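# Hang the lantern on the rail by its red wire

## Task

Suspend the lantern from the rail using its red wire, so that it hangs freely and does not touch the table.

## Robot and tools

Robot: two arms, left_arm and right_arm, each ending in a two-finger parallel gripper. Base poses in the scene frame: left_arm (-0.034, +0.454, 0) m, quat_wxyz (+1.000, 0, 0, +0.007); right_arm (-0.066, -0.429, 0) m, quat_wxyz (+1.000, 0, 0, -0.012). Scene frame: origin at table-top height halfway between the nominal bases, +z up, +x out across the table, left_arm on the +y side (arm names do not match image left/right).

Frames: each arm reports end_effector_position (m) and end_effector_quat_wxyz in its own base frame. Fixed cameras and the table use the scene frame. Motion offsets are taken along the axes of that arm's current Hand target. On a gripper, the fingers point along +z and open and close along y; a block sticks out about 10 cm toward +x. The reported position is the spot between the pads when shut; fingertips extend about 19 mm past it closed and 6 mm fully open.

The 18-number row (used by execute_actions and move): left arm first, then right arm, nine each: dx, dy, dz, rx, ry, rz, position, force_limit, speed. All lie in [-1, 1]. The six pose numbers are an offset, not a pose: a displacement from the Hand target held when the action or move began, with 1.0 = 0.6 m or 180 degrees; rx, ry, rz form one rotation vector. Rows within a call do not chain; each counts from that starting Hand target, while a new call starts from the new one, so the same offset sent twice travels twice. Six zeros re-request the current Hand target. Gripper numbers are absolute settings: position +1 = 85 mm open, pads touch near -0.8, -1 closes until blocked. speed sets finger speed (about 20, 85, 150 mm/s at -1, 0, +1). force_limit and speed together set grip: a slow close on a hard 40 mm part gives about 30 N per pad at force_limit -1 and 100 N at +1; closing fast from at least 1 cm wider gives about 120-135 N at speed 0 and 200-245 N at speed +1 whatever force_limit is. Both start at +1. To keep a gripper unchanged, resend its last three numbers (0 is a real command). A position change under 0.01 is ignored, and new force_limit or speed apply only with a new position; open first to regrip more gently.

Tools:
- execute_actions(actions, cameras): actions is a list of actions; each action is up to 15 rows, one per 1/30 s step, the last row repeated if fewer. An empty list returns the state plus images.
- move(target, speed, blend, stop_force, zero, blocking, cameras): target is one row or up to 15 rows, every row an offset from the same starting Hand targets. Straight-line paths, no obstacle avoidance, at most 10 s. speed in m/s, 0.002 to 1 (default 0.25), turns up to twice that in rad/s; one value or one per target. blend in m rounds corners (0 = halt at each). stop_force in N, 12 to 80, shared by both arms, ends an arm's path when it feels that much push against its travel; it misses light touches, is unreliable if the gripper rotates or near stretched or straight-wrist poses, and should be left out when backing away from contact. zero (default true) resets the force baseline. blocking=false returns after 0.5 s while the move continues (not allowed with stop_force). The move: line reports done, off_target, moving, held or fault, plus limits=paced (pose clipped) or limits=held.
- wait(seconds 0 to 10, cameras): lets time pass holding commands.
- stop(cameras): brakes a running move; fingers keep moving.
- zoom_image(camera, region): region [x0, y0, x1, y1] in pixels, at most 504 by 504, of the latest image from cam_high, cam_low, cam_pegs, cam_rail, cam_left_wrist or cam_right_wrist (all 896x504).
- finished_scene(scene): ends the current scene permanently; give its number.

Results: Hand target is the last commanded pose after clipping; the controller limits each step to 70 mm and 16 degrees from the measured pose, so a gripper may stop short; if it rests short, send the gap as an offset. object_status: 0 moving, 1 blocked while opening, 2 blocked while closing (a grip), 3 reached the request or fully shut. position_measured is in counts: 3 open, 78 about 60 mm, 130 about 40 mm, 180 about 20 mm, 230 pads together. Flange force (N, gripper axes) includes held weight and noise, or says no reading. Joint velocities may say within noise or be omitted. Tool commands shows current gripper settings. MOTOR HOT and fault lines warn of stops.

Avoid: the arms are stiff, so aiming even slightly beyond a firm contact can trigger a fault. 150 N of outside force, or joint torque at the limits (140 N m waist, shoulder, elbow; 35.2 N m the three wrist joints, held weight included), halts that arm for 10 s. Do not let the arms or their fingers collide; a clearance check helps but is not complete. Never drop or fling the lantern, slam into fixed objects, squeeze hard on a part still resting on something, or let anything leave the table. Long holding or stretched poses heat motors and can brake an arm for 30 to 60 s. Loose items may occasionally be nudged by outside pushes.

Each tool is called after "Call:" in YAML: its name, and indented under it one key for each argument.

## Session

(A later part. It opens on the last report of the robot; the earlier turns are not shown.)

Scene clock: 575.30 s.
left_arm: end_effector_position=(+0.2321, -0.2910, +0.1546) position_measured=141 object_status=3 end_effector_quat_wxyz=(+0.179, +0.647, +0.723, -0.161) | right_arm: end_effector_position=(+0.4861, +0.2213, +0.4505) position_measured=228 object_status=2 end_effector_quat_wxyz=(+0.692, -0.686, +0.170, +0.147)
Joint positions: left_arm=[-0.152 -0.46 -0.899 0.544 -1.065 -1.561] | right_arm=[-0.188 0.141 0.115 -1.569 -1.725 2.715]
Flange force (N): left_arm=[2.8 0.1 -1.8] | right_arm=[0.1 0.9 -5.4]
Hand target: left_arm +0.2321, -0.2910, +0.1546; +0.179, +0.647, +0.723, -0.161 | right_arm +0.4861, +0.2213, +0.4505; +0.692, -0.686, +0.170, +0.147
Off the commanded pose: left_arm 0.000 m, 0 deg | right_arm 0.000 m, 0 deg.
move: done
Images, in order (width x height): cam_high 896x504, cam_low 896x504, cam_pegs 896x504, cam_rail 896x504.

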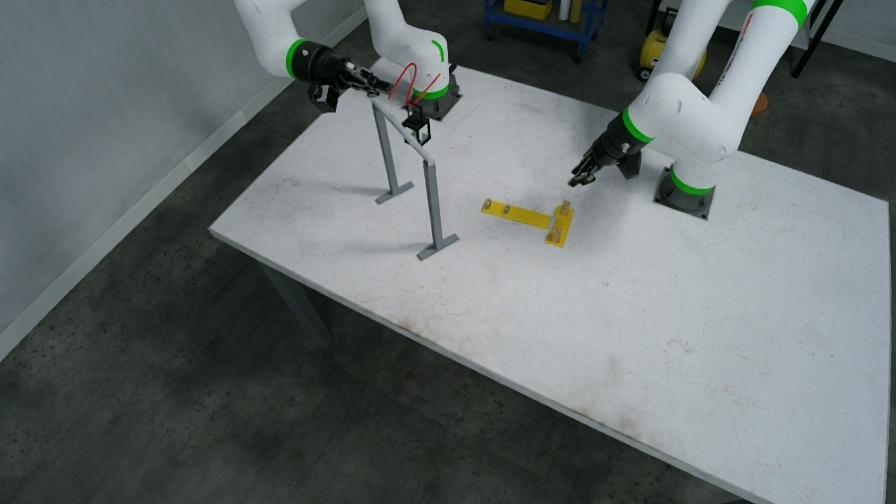

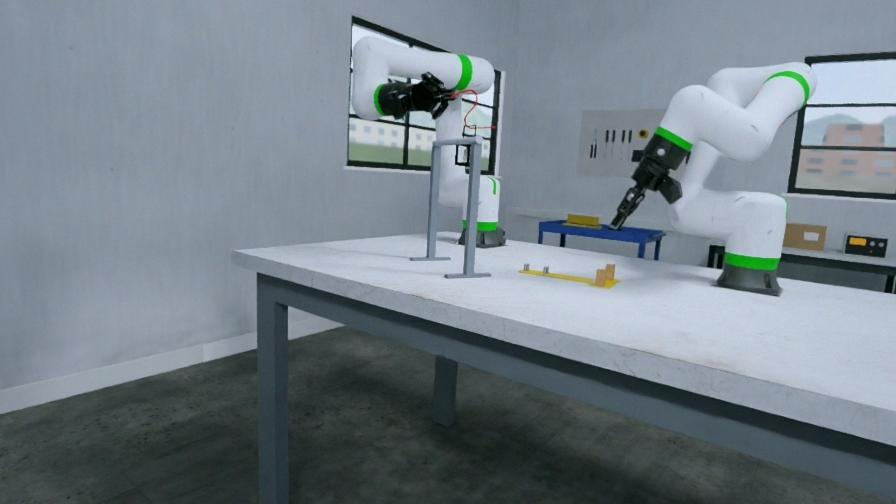

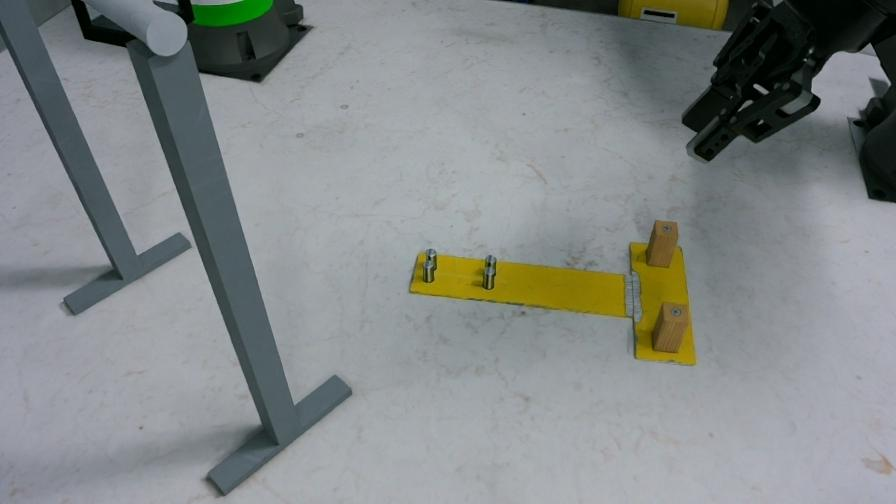

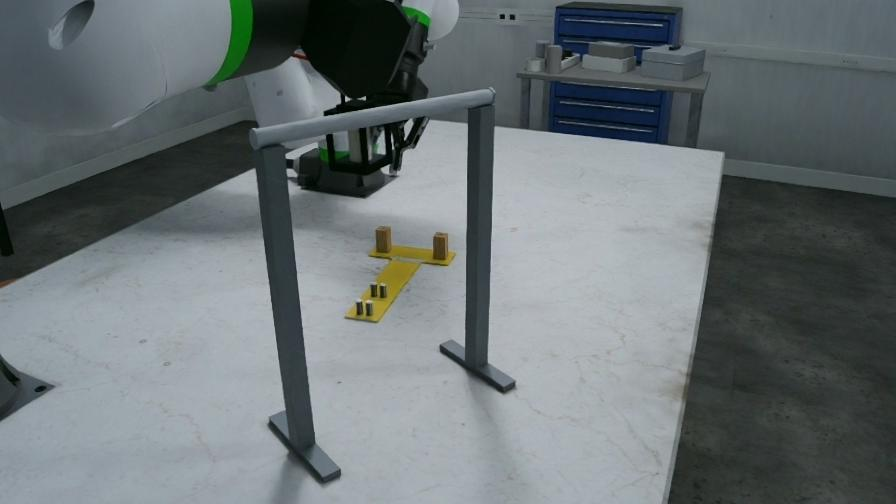

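Call:
wait:
  seconds: 0.1
  cameras: ["cam_right_wrist","cam_high"]

Scene clock: 615.03 s.
left_arm: end_effector_position=(+0.2321, -0.2910, +0.1546) position_measured=141 object_status=3 end_effector_quat_wxyz=(+0.179, +0.647, +0.723, -0.161) | right_arm: end_effector_position=(+0.4861, +0.2213, +0.4505) position_measured=228 object_status=2 end_effector_quat_wxyz=(+0.692, -0.686, +0.170, +0.147)
Joint positions: left_arm=[-0.152 -0.46 -0.899 0.544 -1.065 -1.561] | right_arm=[-0.188 0.141 0.115 -1.569 -1.725 2.715]
Flange force (N): left_arm=[2.9 0.1 -1.4] | right_arm=[-0.1 1.3 -5.9]
Hand target: left_arm +0.2321, -0.2910, +0.1546; +0.179, +0.647, +0.723, -0.161 | right_arm +0.4861, +0.2213, +0.4505; +0.692, -0.686, +0.170, +0.147
Tool commands: left_gripper/position=-0.1 left_gripper/force_limit=+1.0 left_gripper/speed=-1.0 right_gripper/position=-1.0 right_gripper/force_limit=+0.6 right_gripper/speed=-0.3
Off the commanded pose: left_arm 0.000 m, 0 deg | right_arm 0.000 m, 0 deg.
wait: 0.10 s; at rest from the start
camera_calibration:
cam_right_wrist: T_world_to_cam=[[-0.423218, 0.0119879, -0.905948, 0.614454], [-0.858457, -0.325048, 0.396731, 0.323927], [-0.289721, 0.945622, 0.147857, -0.0080472], [0, 0, 0, 1]] pos_world=[0.535794, 0.105535, 0.429341]
Images, in order (width x height): cam_high 896x504, cam_right_wrist 896x504.

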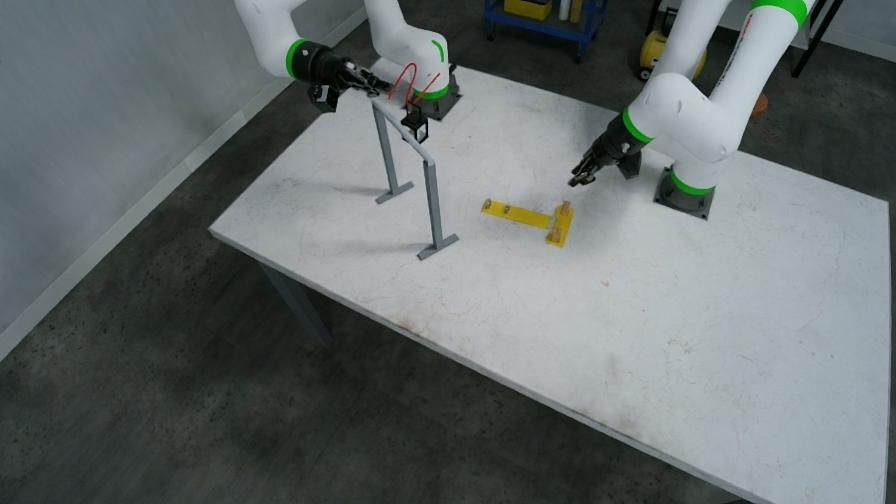

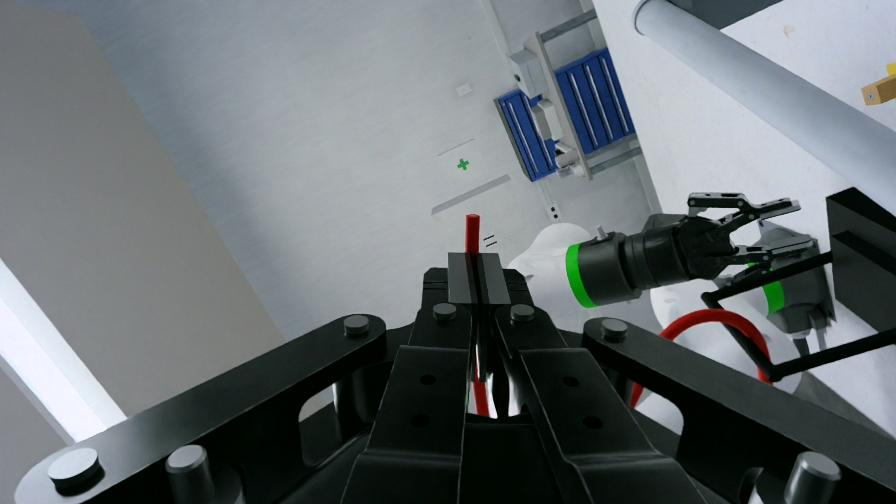

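Call:
zoom_image:
  camera: "cam_right_wrist"
  region: [620, 0, 896, 240]

Scaled by 1.826.

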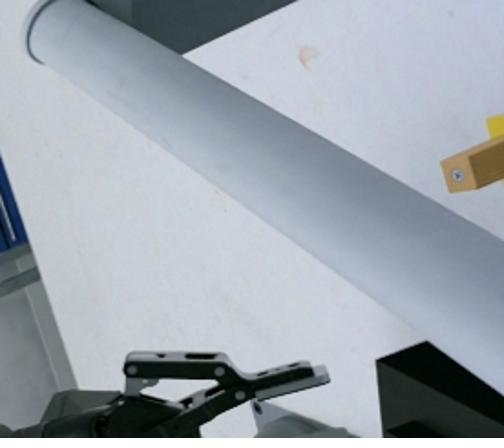

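Call:
move:
  target:
    - [0,0,0,0,0,0,-0.1,1,-1,-0.0192,0.0093,0,0,0,0,-1,0.6,-0.3]
    - [0,0,0,0,0,0,-0.1,1,-1,0.0027,0.0543,0,0,0,0,-1,0.6,-0.3]
  speed: 0.05
  blend: 0.005
  cameras: ["cam_high","cam_low","cam_right_wrist"]

Call:
zoom_image:
  camera: "cam_low"
  region: [400, 90, 510, 200]

Call:
zoom_image:
  camera: "cam_high"
  region: [350, 50, 460, 180]

Scene clock: 637.00 s.
left_arm: end_effector_position=(+0.2321, -0.2910, +0.1546) position_measured=141 object_status=3 end_effector_quat_wxyz=(+0.179, +0.647, +0.723, -0.161) | right_arm: end_effector_position=(+0.4733, +0.2218, +0.4205) position_measured=228 object_status=2 end_effector_quat_wxyz=(+0.692, -0.686, +0.170, +0.147)
Joint positions: left_arm=[-0.152 -0.46 -0.899 0.544 -1.065 -1.561] | right_arm=[-0.189 0.138 0.04 -1.557 -1.726 2.788]
Flange force (N): left_arm=[3.1 -0.1 -1.1] | right_arm=[-0.5 1.6 -6.2]
Hand target: left_arm +0.2321, -0.2910, +0.1546; +0.179, +0.647, +0.723, -0.161 | right_arm +0.4733, +0.2218, +0.4205; +0.692, -0.686, +0.170, +0.147
Off the commanded pose: left_arm 0.000 m, 0 deg | right_arm 0.000 m, 0 deg.
move: done
camera_calibration:
cam_right_wrist: T_world_to_cam=[[-0.423218, 0.0119879, -0.905948, 0.581852], [-0.858457, -0.325048, 0.396731, 0.325003], [-0.289721, 0.945622, 0.147857, -0.00779272], [0, 0, 0, 1]] pos_world=[0.522994, 0.106035, 0.399341]
Images, in order (width x height): cam_high 896x504, cam_low 896x504, cam_right_wrist 896x504.

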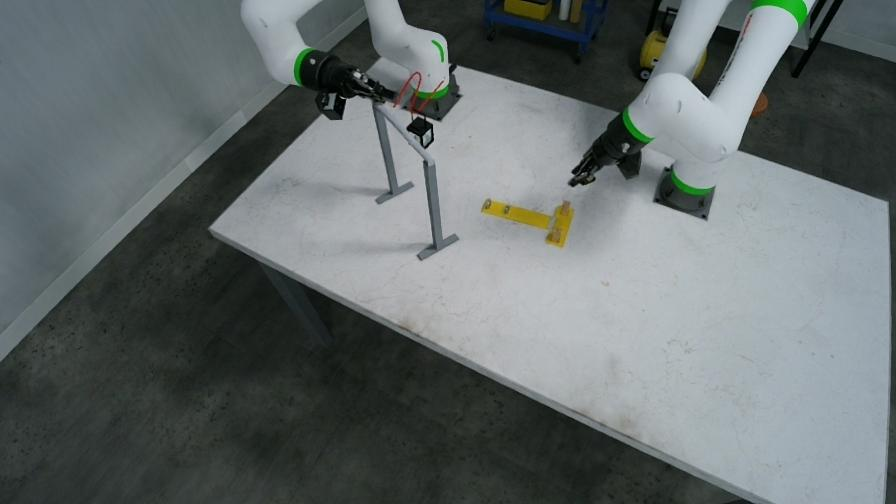

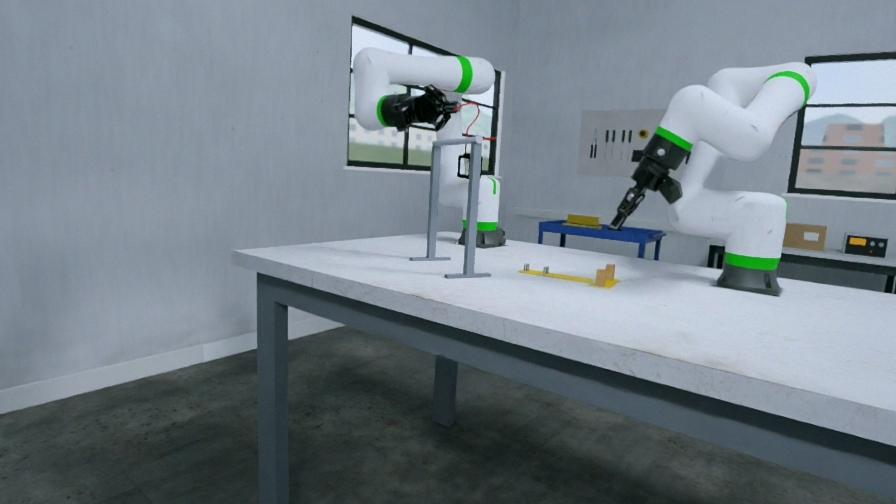

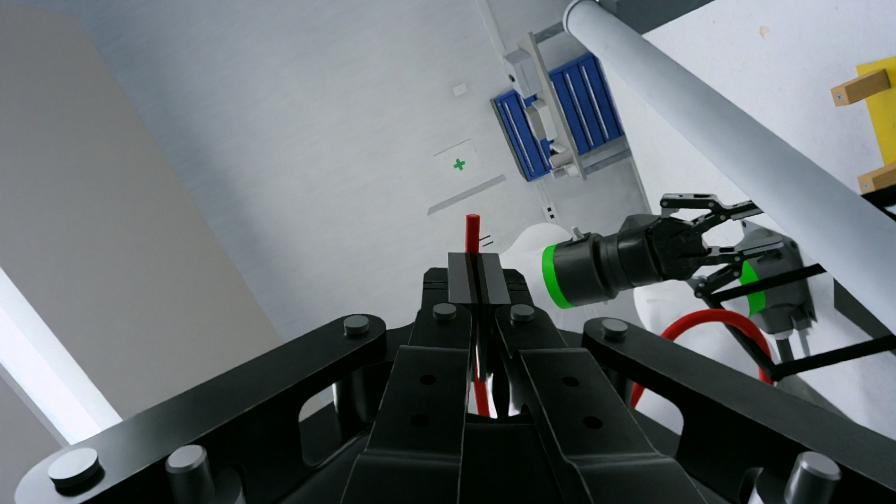

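Scaled by 4.582.

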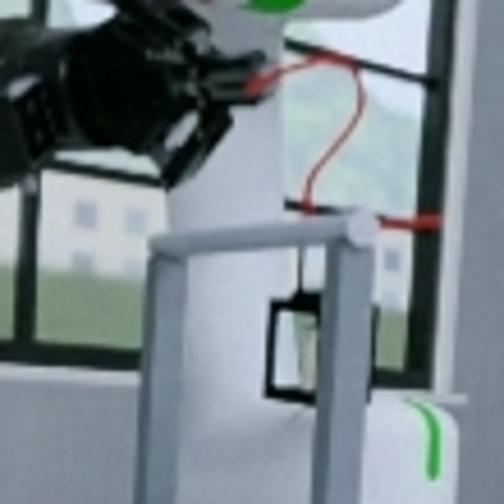

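Scaled by 3.877.

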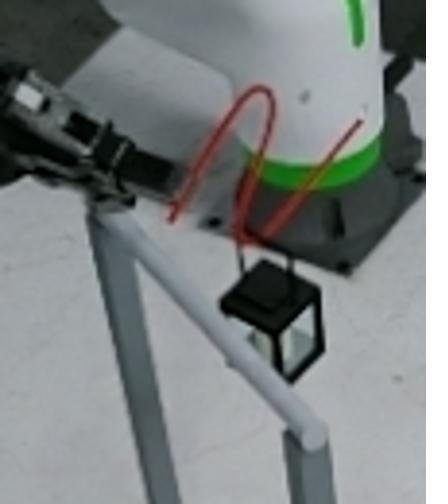

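Call:
zoom_image:
  camera: "cam_right_wrist"
  region: [540, 0, 896, 380]

Scaled by 1.326.

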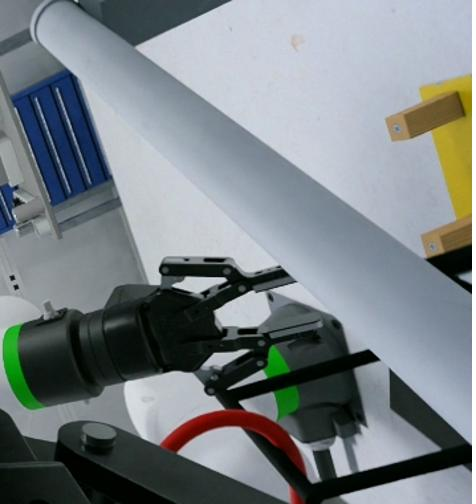

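Call:
move:
  target:
    - [0,0,0,0,0,0,-0.1,1,-1,0.0393,-0.0107,0,0,0,0,-1,0.6,-0.3]
    - [0,0,0,0,0,0,-0.1,1,-1,0.0708,0.0388,0,0,0,0,-1,0.6,-0.3]
  speed: 0.04
  blend: 0.003
  cameras: ["cam_high","cam_low","cam_right_wrist"]

Call:
zoom_image:
  camera: "cam_low"
  region: [400, 90, 510, 200]

Call:
zoom_image:
  camera: "cam_high"
  region: [350, 50, 460, 180]

Scene clock: 667.17 s.
left_arm: end_effector_position=(+0.2321, -0.2910, +0.1546) position_measured=141 object_status=3 end_effector_quat_wxyz=(+0.179, +0.647, +0.723, -0.161) | right_arm: end_effector_position=(+0.5013, +0.2209, +0.3809) position_measured=228 object_status=2 end_effector_quat_wxyz=(+0.692, -0.686, +0.170, +0.147)
Joint positions: left_arm=[-0.152 -0.46 -0.899 0.544 -1.065 -1.561] | right_arm=[-0.178 0.242 0.068 -1.547 -1.713 2.865]
Flange force (N): left_arm=[2.0 0.5 -1.0] | right_arm=[0.5 1.4 -5.6]
Hand target: left_arm +0.2321, -0.2910, +0.1546; +0.179, +0.647, +0.723, -0.161 | right_arm +0.5013, +0.2209, +0.3809; +0.692, -0.686, +0.170, +0.147
Off the commanded pose: left_arm 0.000 m, 0 deg | right_arm 0.000 m, 0 deg.
move: done
camera_calibration:
cam_right_wrist: T_world_to_cam=[[-0.423296, 0.0119582, -0.905912, 0.557871], [-0.858418, -0.325049, 0.396813, 0.364407], [-0.289721, 0.945622, 0.147857, 0.00702576], [0, 0, 0, 1]] pos_world=[0.550994, 0.105135, 0.359742]
Images, in order (width x height): cam_high 896x504, cam_low 896x504, cam_right_wrist 896x504.

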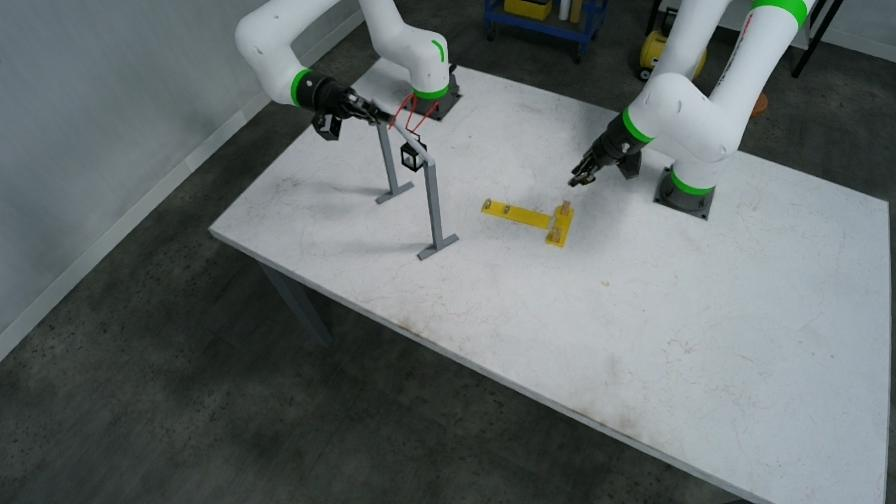

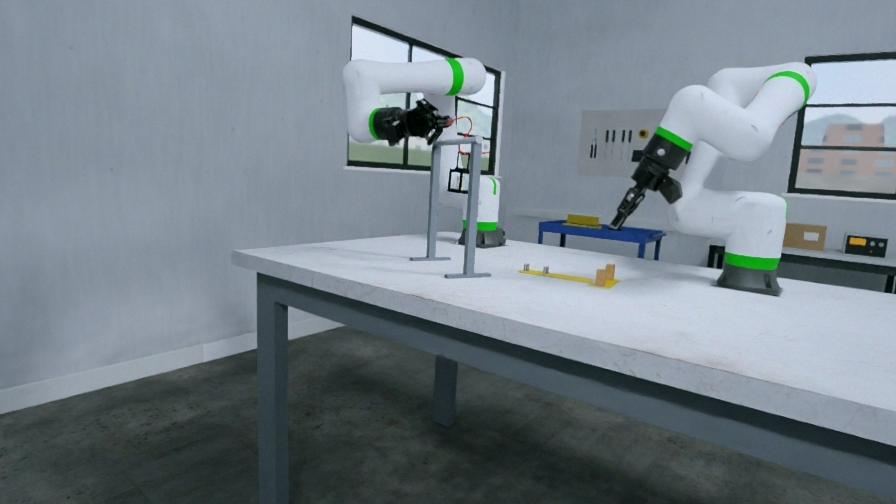

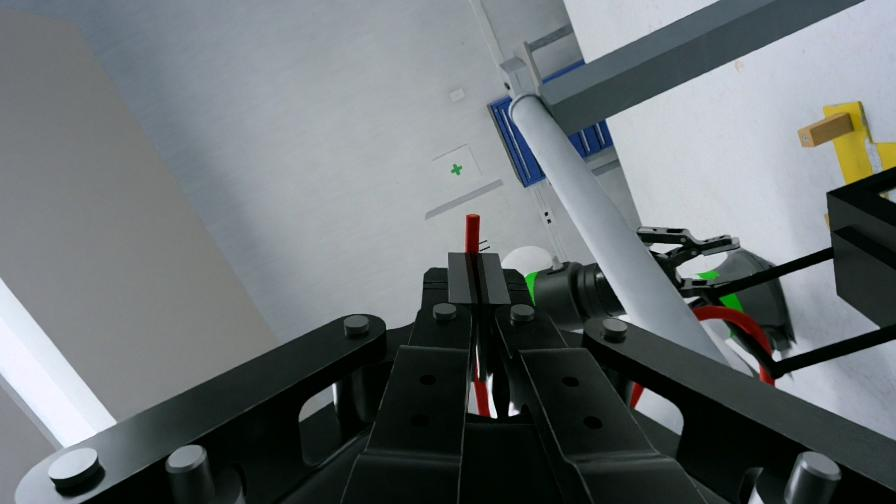

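Scaled by 4.582.

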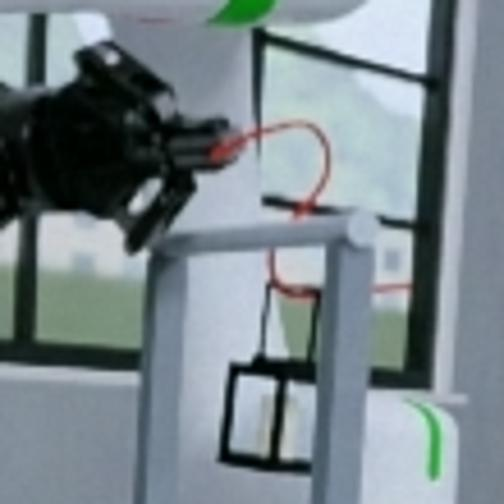

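Scaled by 3.877.

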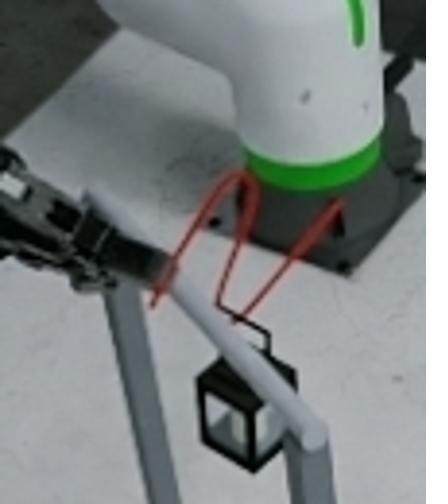

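Call:
zoom_image:
  camera: "cam_right_wrist"
  region: [480, 80, 800, 440]

Scaled by 1.400.

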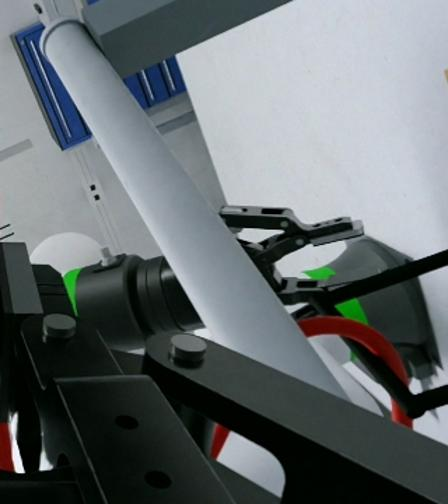

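Call:
move:
  target:
    - [0,0,0,0,0,0,-0.1,1,-1,0.0353,0.0384,0,0,0,0,-1,0.6,-0.3]
    - [0,0,0,0,0,0,-0.1,1,-1,0.0843,0.0592,0,0,0,0,-1,0.6,-0.3]
  speed: 0.04
  blend: 0.003
  cameras: ["cam_high","cam_low","cam_right_wrist","cam_rail"]

Call:
zoom_image:
  camera: "cam_low"
  region: [400, 90, 510, 200]

Call:
zoom_image:
  camera: "cam_high"
  region: [350, 50, 460, 180]

Call:
zoom_image:
  camera: "cam_rail"
  region: [240, 30, 500, 250]

Scene clock: 684.23 s.
left_arm: end_effector_position=(+0.2321, -0.2910, +0.1546) position_measured=141 object_status=3 end_effector_quat_wxyz=(+0.179, +0.647, +0.723, -0.161) | right_arm: end_effector_position=(+0.5313, +0.2200, +0.3269) position_measured=228 object_status=2 end_effector_quat_wxyz=(+0.692, -0.686, +0.170, +0.147)
Joint positions: left_arm=[-0.152 -0.46 -0.899 0.544 -1.065 -1.561] | right_arm=[-0.167 0.373 0.102 -1.537 -1.699 2.963]
Flange force (N): left_arm=[2.7 -0.1 -1.2] | right_arm=[0.2 1.5 -4.8]
Hand target: left_arm +0.2321, -0.2910, +0.1546; +0.179, +0.647, +0.723, -0.161 | right_arm +0.5313, +0.2200, +0.3269; +0.692, -0.686, +0.170, +0.147
Off the commanded pose: left_arm 0.000 m, 0 deg | right_arm 0.000 m, 0 deg.
move: done
camera_calibration:
cam_right_wrist: T_world_to_cam=[[-0.423218, 0.0119868, -0.905949, 0.521582], [-0.858466, -0.325017, 0.396736, 0.411258], [-0.289693, 0.945632, 0.147843, 0.0245107], [0, 0, 0, 1]] pos_world=[0.580894, 0.104236, 0.305741]
Images, in order (width x height): cam_high 896x504, cam_low 896x504, cam_rail 896x504, cam_right_wrist 896x504.

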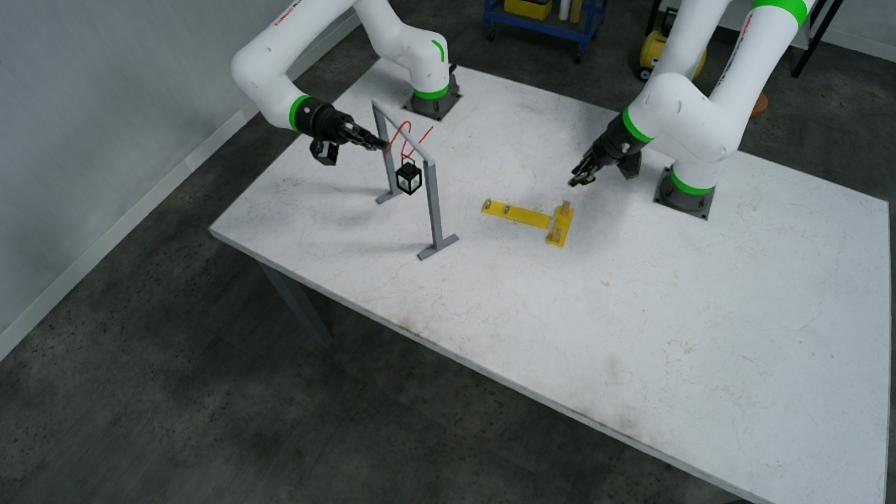

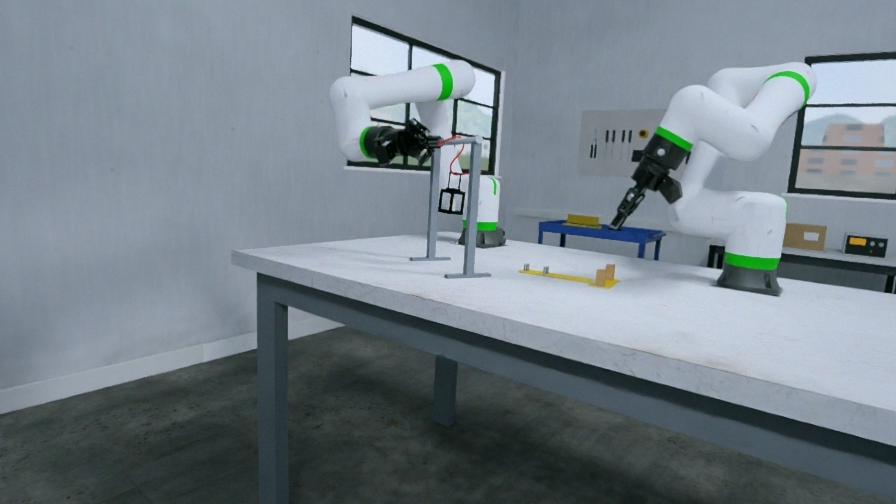

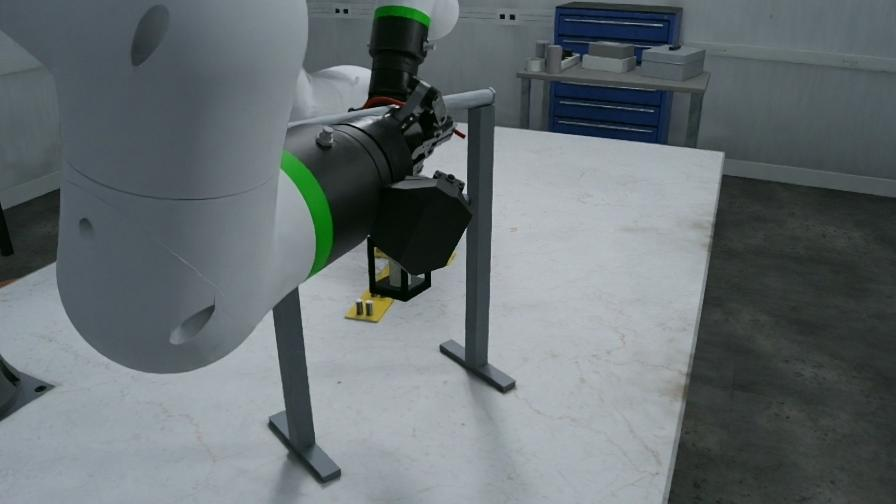

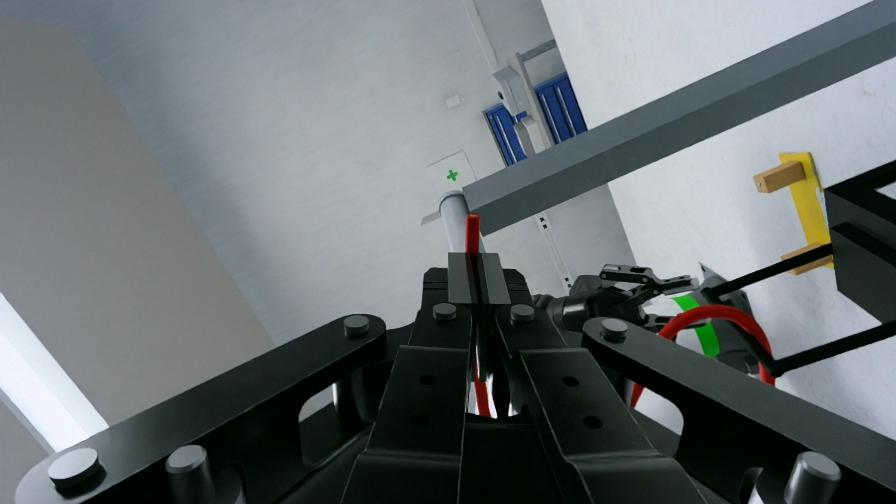

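Scaled by 4.582.

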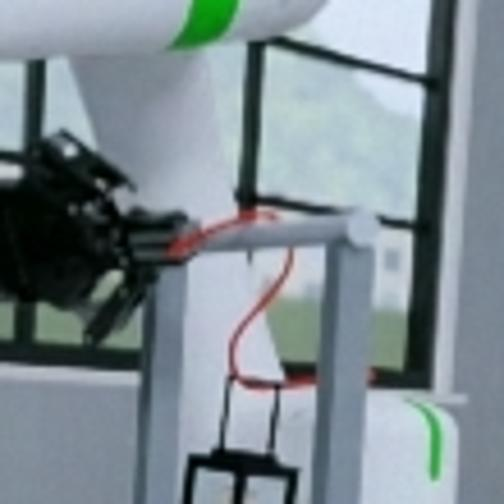

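Scaled by 3.877.

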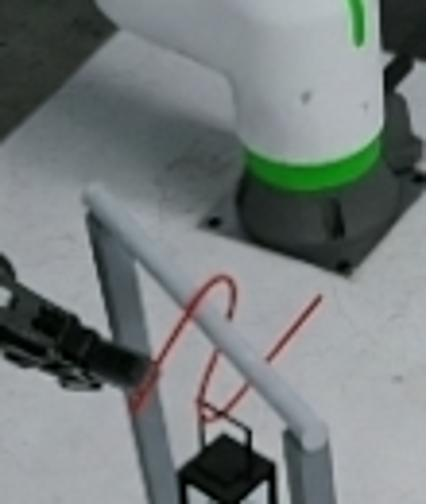

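Scaled by 1.938.

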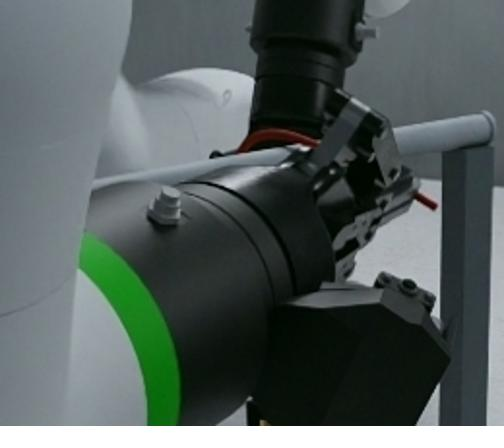

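Call:
move:
  target: [0,0,0,0,0,0,-0.1,1,-1,0.0102,0.021,0,0,0,0,-1,0.6,-0.3]
  speed: 0.03

Call:
move:
  target: [0,0,0,0,0,0,-0.1,1,-1,0.0036,0.0075,0,0,0,0,-1,0.6,-0.3]
  speed: 0.02
  cameras: ["cam_high","cam_low","cam_right_wrist"]

Call:
zoom_image:
  camera: "cam_low"
  region: [400, 100, 510, 220]

Call:
zoom_image:
  camera: "cam_high"
  region: [350, 80, 460, 200]

Scene clock: 689.27 s.
left_arm: end_effector_position=(+0.2321, -0.2910, +0.1546) position_measured=141 object_status=3 end_effector_quat_wxyz=(+0.179, +0.647, +0.723, -0.161) | right_arm: end_effector_position=(+0.5313, +0.2200, +0.3128) position_measured=228 object_status=2 end_effector_quat_wxyz=(+0.692, -0.686, +0.170, +0.147)
Joint positions: left_arm=[-0.152 -0.46 -0.899 0.544 -1.065 -1.561] | right_arm=[-0.166 0.392 0.091 -1.533 -1.698 2.992]
Flange force (N): left_arm=[2.7 0.1 -1.7] | right_arm=[-2.9 -4.4 -5.6]
Hand target: left_arm +0.2321, -0.2910, +0.1546; +0.179, +0.647, +0.723, -0.161 | right_arm +0.5313, +0.2201, +0.3129; +0.692, -0.686, +0.170, +0.147
Off the commanded pose: left_arm 0.000 m, 0 deg | right_arm 0.000 m, 0 deg.
move: done

Scene clock: 689.97 s.
left_arm: end_effector_position=(+0.2321, -0.2910, +0.1546) position_measured=141 object_status=3 end_effector_quat_wxyz=(+0.179, +0.647, +0.723, -0.161) | right_arm: end_effector_position=(+0.5313, +0.2201, +0.3079) position_measured=228 object_status=2 end_effector_quat_wxyz=(+0.692, -0.686, +0.170, +0.147)
Joint positions: left_arm=[-0.152 -0.46 -0.899 0.544 -1.065 -1.561] | right_arm=[-0.166 0.399 0.088 -1.532 -1.697 3.003]
Flange force (N): left_arm=[2.7 -0.4 -1.5] | right_arm=[-1.8 -5.2 -5.6]
Hand target: left_arm +0.2321, -0.2910, +0.1546; +0.179, +0.647, +0.723, -0.161 | right_arm +0.5313, +0.2201, +0.3079; +0.692, -0.686, +0.170, +0.147
Off the commanded pose: left_arm 0.000 m, 0 deg | right_arm 0.000 m, 0 deg.
move: done
camera_calibration:
cam_right_wrist: T_world_to_cam=[[-0.423218, 0.0119879, -0.905948, 0.504367], [-0.858457, -0.325048, 0.396731, 0.418827], [-0.289721, 0.945622, 0.147857, 0.0272384], [0, 0, 0, 1]] pos_world=[0.580894, 0.104335, 0.286741]
Images, in order (width x height): cam_high 896x504, cam_low 896x504, cam_right_wrist 896x504.

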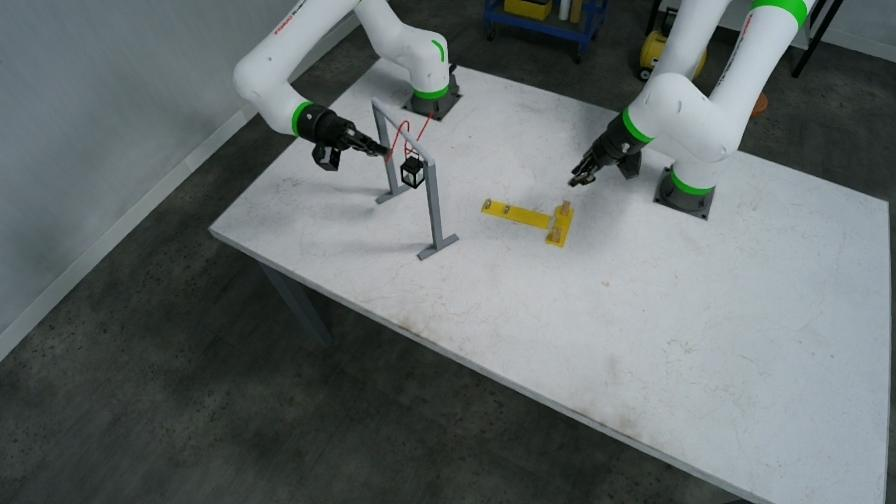

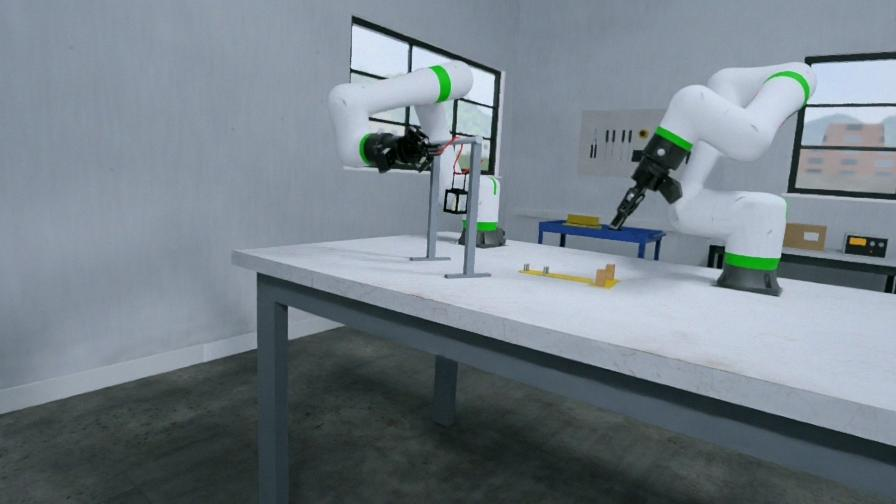

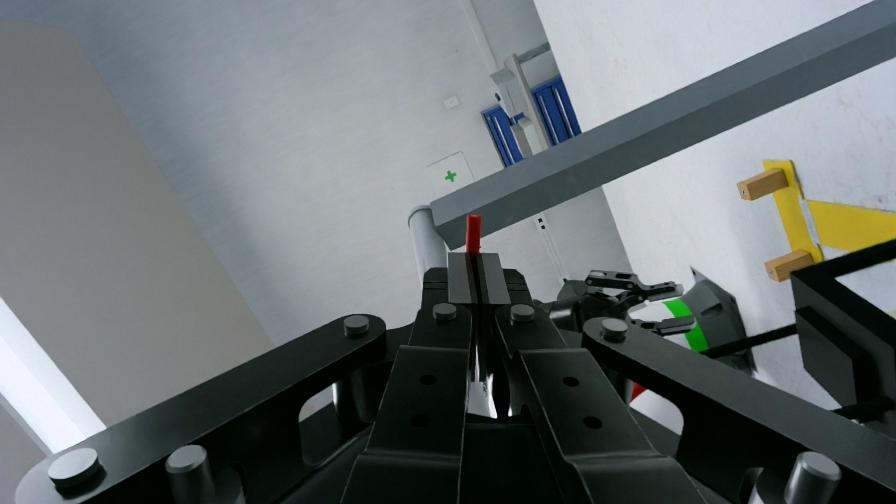

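Scaled by 4.200.

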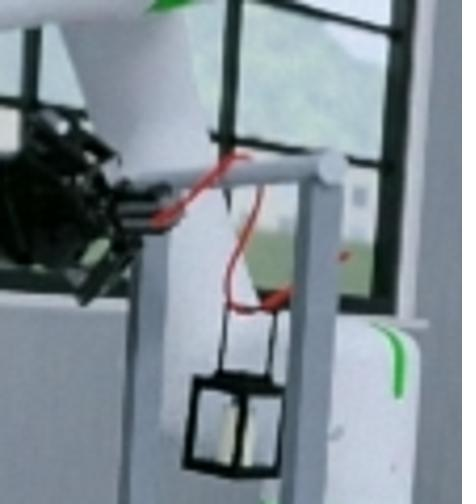

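Scaled by 4.200.

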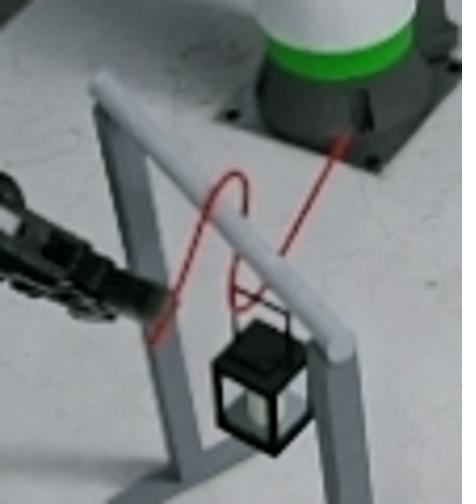

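Call:
move:
  target:
    - [0,0,0,0,0,0,-0.1,1,-1,-0.0036,-0.0075,0,0,0,0,-1,0.6,-0.3]
    - [0,0,0,0,0,0,-0.1,1,-1,-0.0036,-0.0075,0,0,0,0,-0.45,0.6,-1]
  speed: 0.02
  cameras: ["cam_high","cam_low","cam_right_wrist"]

Call:
zoom_image:
  camera: "cam_low"
  region: [400, 100, 510, 220]

Call:
zoom_image:
  camera: "cam_high"
  region: [350, 80, 460, 200]

Scene clock: 698.43 s.
left_arm: end_effector_position=(+0.2321, -0.2910, +0.1546) position_measured=141 object_status=3 end_effector_quat_wxyz=(+0.179, +0.647, +0.723, -0.161) | right_arm: end_effector_position=(+0.5313, +0.2201, +0.3129) position_measured=186 object_status=0 end_effector_quat_wxyz=(+0.692, -0.686, +0.170, +0.147)
Joint positions: left_arm=[-0.152 -0.46 -0.899 0.544 -1.065 -1.561] | right_arm=[-0.166 0.392 0.091 -1.533 -1.698 2.992]
Flange force (N): left_arm=[2.5 -0.3 -1.2] | right_arm=[-1.5 -1.6 -4.9]
Hand target: left_arm +0.2321, -0.2910, +0.1546; +0.179, +0.647, +0.723, -0.161 | right_arm +0.5313, +0.2201, +0.3129; +0.692, -0.686, +0.170, +0.147
Off the commanded pose: left_arm 0.000 m, 0 deg | right_arm 0.000 m, 0 deg.
move: done
camera_calibration:
cam_right_wrist: T_world_to_cam=[[-0.423245, 0.0120735, -0.905935, 0.5089], [-0.858445, -0.325085, 0.396726, 0.416842], [-0.289716, 0.945608, 0.147955, 0.0264693], [0, 0, 0, 1]] pos_world=[0.580894, 0.104336, 0.291742]
Images, in order (width x height): cam_high 896x504, cam_low 896x504, cam_right_wrist 896x504.

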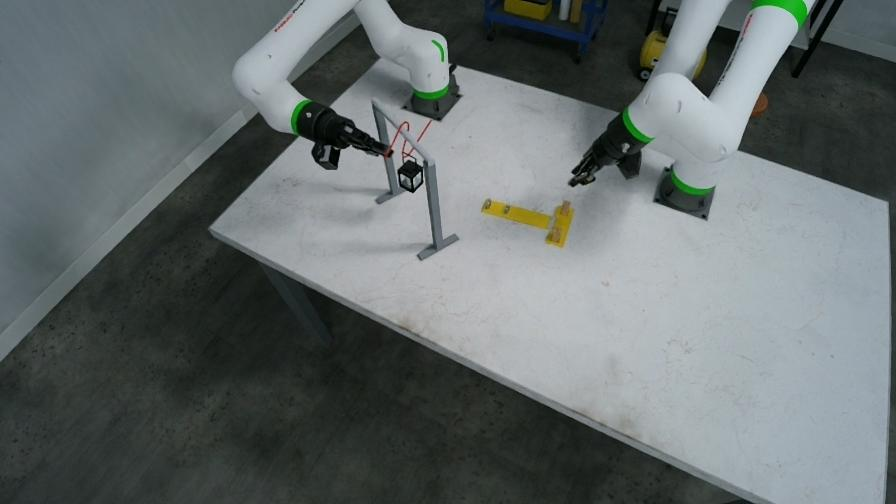

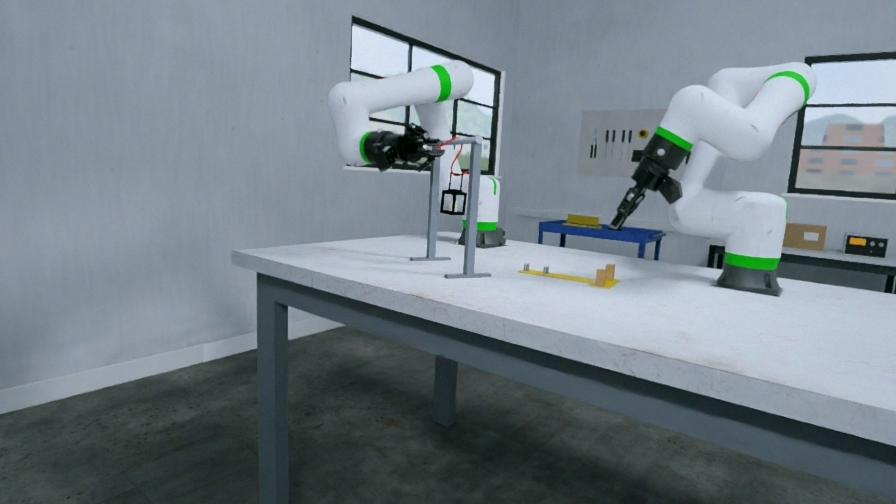

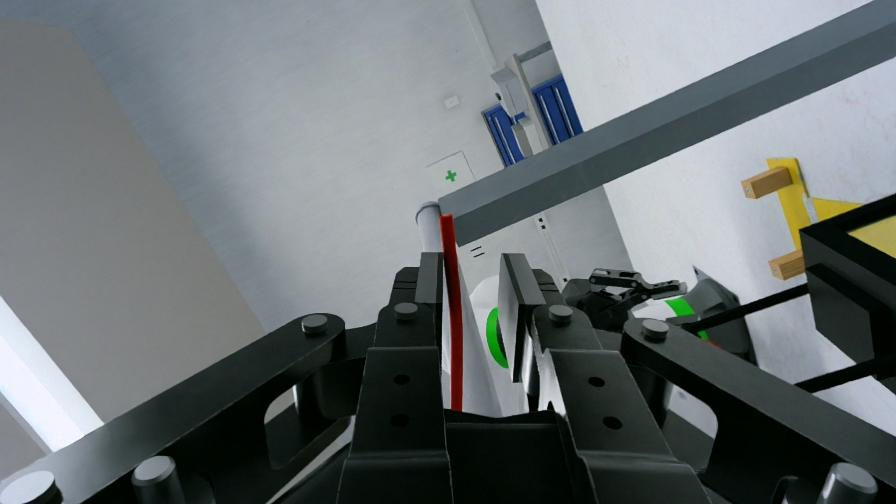

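Scaled by 4.200.

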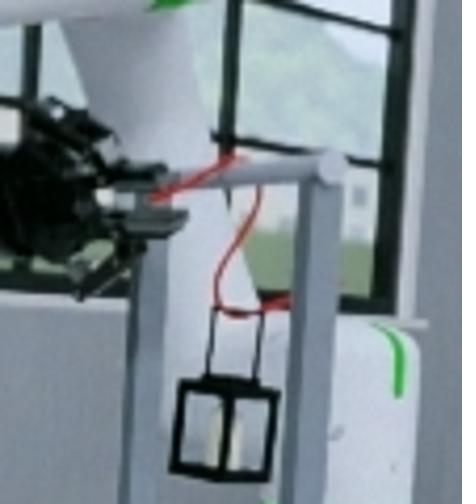

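Scaled by 4.200.

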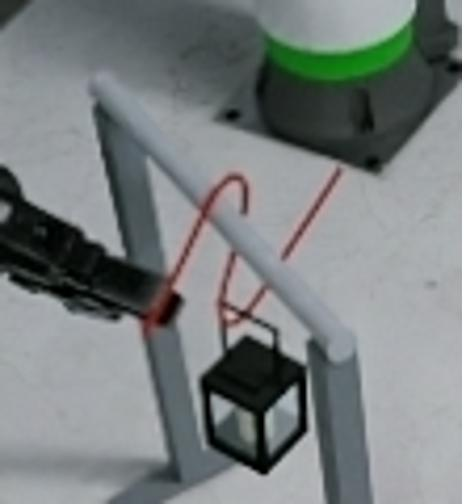

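Call:
move:
  target:
    - [0,0,0,0,0,0,-0.1,1,-1,0,-0.0,0,0,0,0,-0.2,0.6,-1]
    - [0,0,0,0,0,0,-0.1,1,-1,0,-0.015,0,0,0,0,-0.2,0.6,-1]
  speed: 0.02
  cameras: ["cam_low","cam_right_wrist"]

Scene clock: 702.27 s.
left_arm: end_effector_position=(+0.2321, -0.2910, +0.1546) position_measured=141 object_status=3 end_effector_quat_wxyz=(+0.179, +0.647, +0.723, -0.161) | right_arm: end_effector_position=(+0.5352, +0.2199, +0.3210) position_measured=154 object_status=3 end_effector_quat_wxyz=(+0.692, -0.686, +0.170, +0.147)
Joint positions: left_arm=[-0.152 -0.46 -0.899 0.544 -1.065 -1.561] | right_arm=[-0.166 0.389 0.108 -1.536 -1.698 2.972]
Flange force (N): left_arm=[3.2 -0.4 -1.3] | right_arm=[-1.1 -0.8 -5.3]
Hand target: left_arm +0.2321, -0.2910, +0.1546; +0.179, +0.647, +0.723, -0.161 | right_arm +0.5352, +0.2199, +0.3210; +0.692, -0.686, +0.170, +0.147
Off the commanded pose: left_arm 0.000 m, 0 deg | right_arm 0.000 m, 0 deg.
move: done
camera_calibration:
cam_right_wrist: T_world_to_cam=[[-0.423218, 0.0119879, -0.905948, 0.517931], [-0.858457, -0.325048, 0.396731, 0.416999], [-0.289721, 0.945622, 0.147857, 0.0266495], [0, 0, 0, 1]] pos_world=[0.584894, 0.104135, 0.299841]
Images, in order (width x height): cam_low 896x504, cam_right_wrist 896x504.

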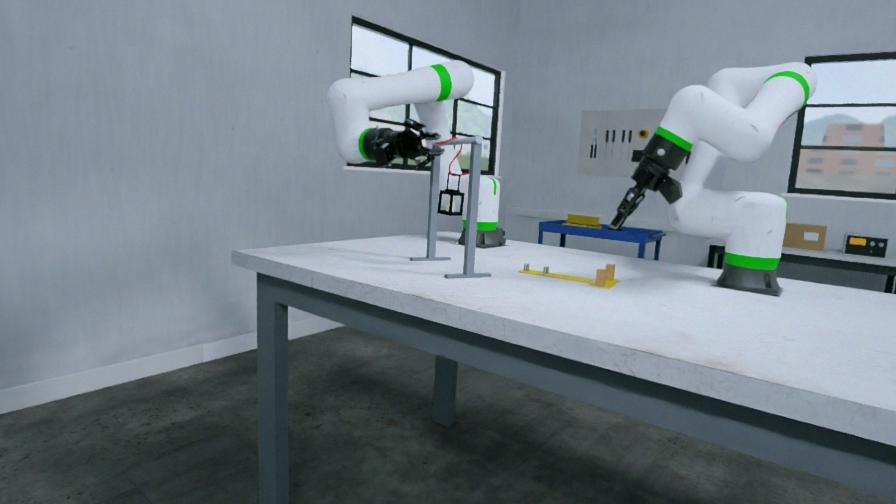

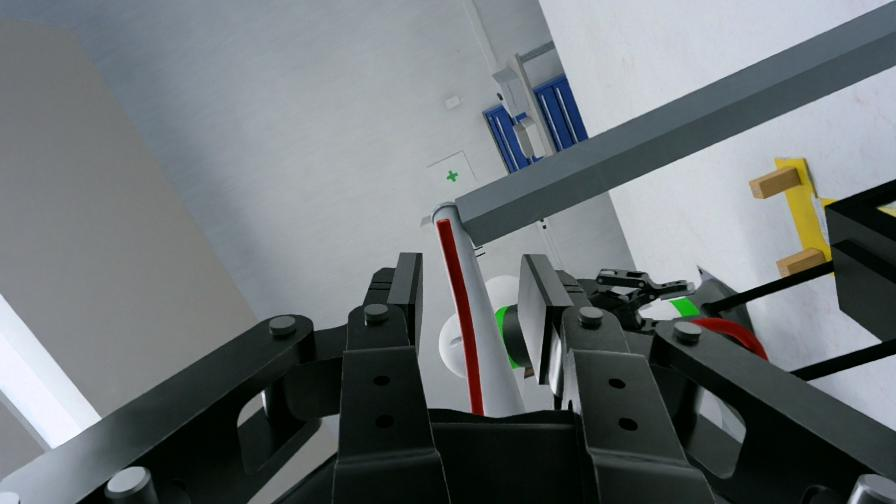

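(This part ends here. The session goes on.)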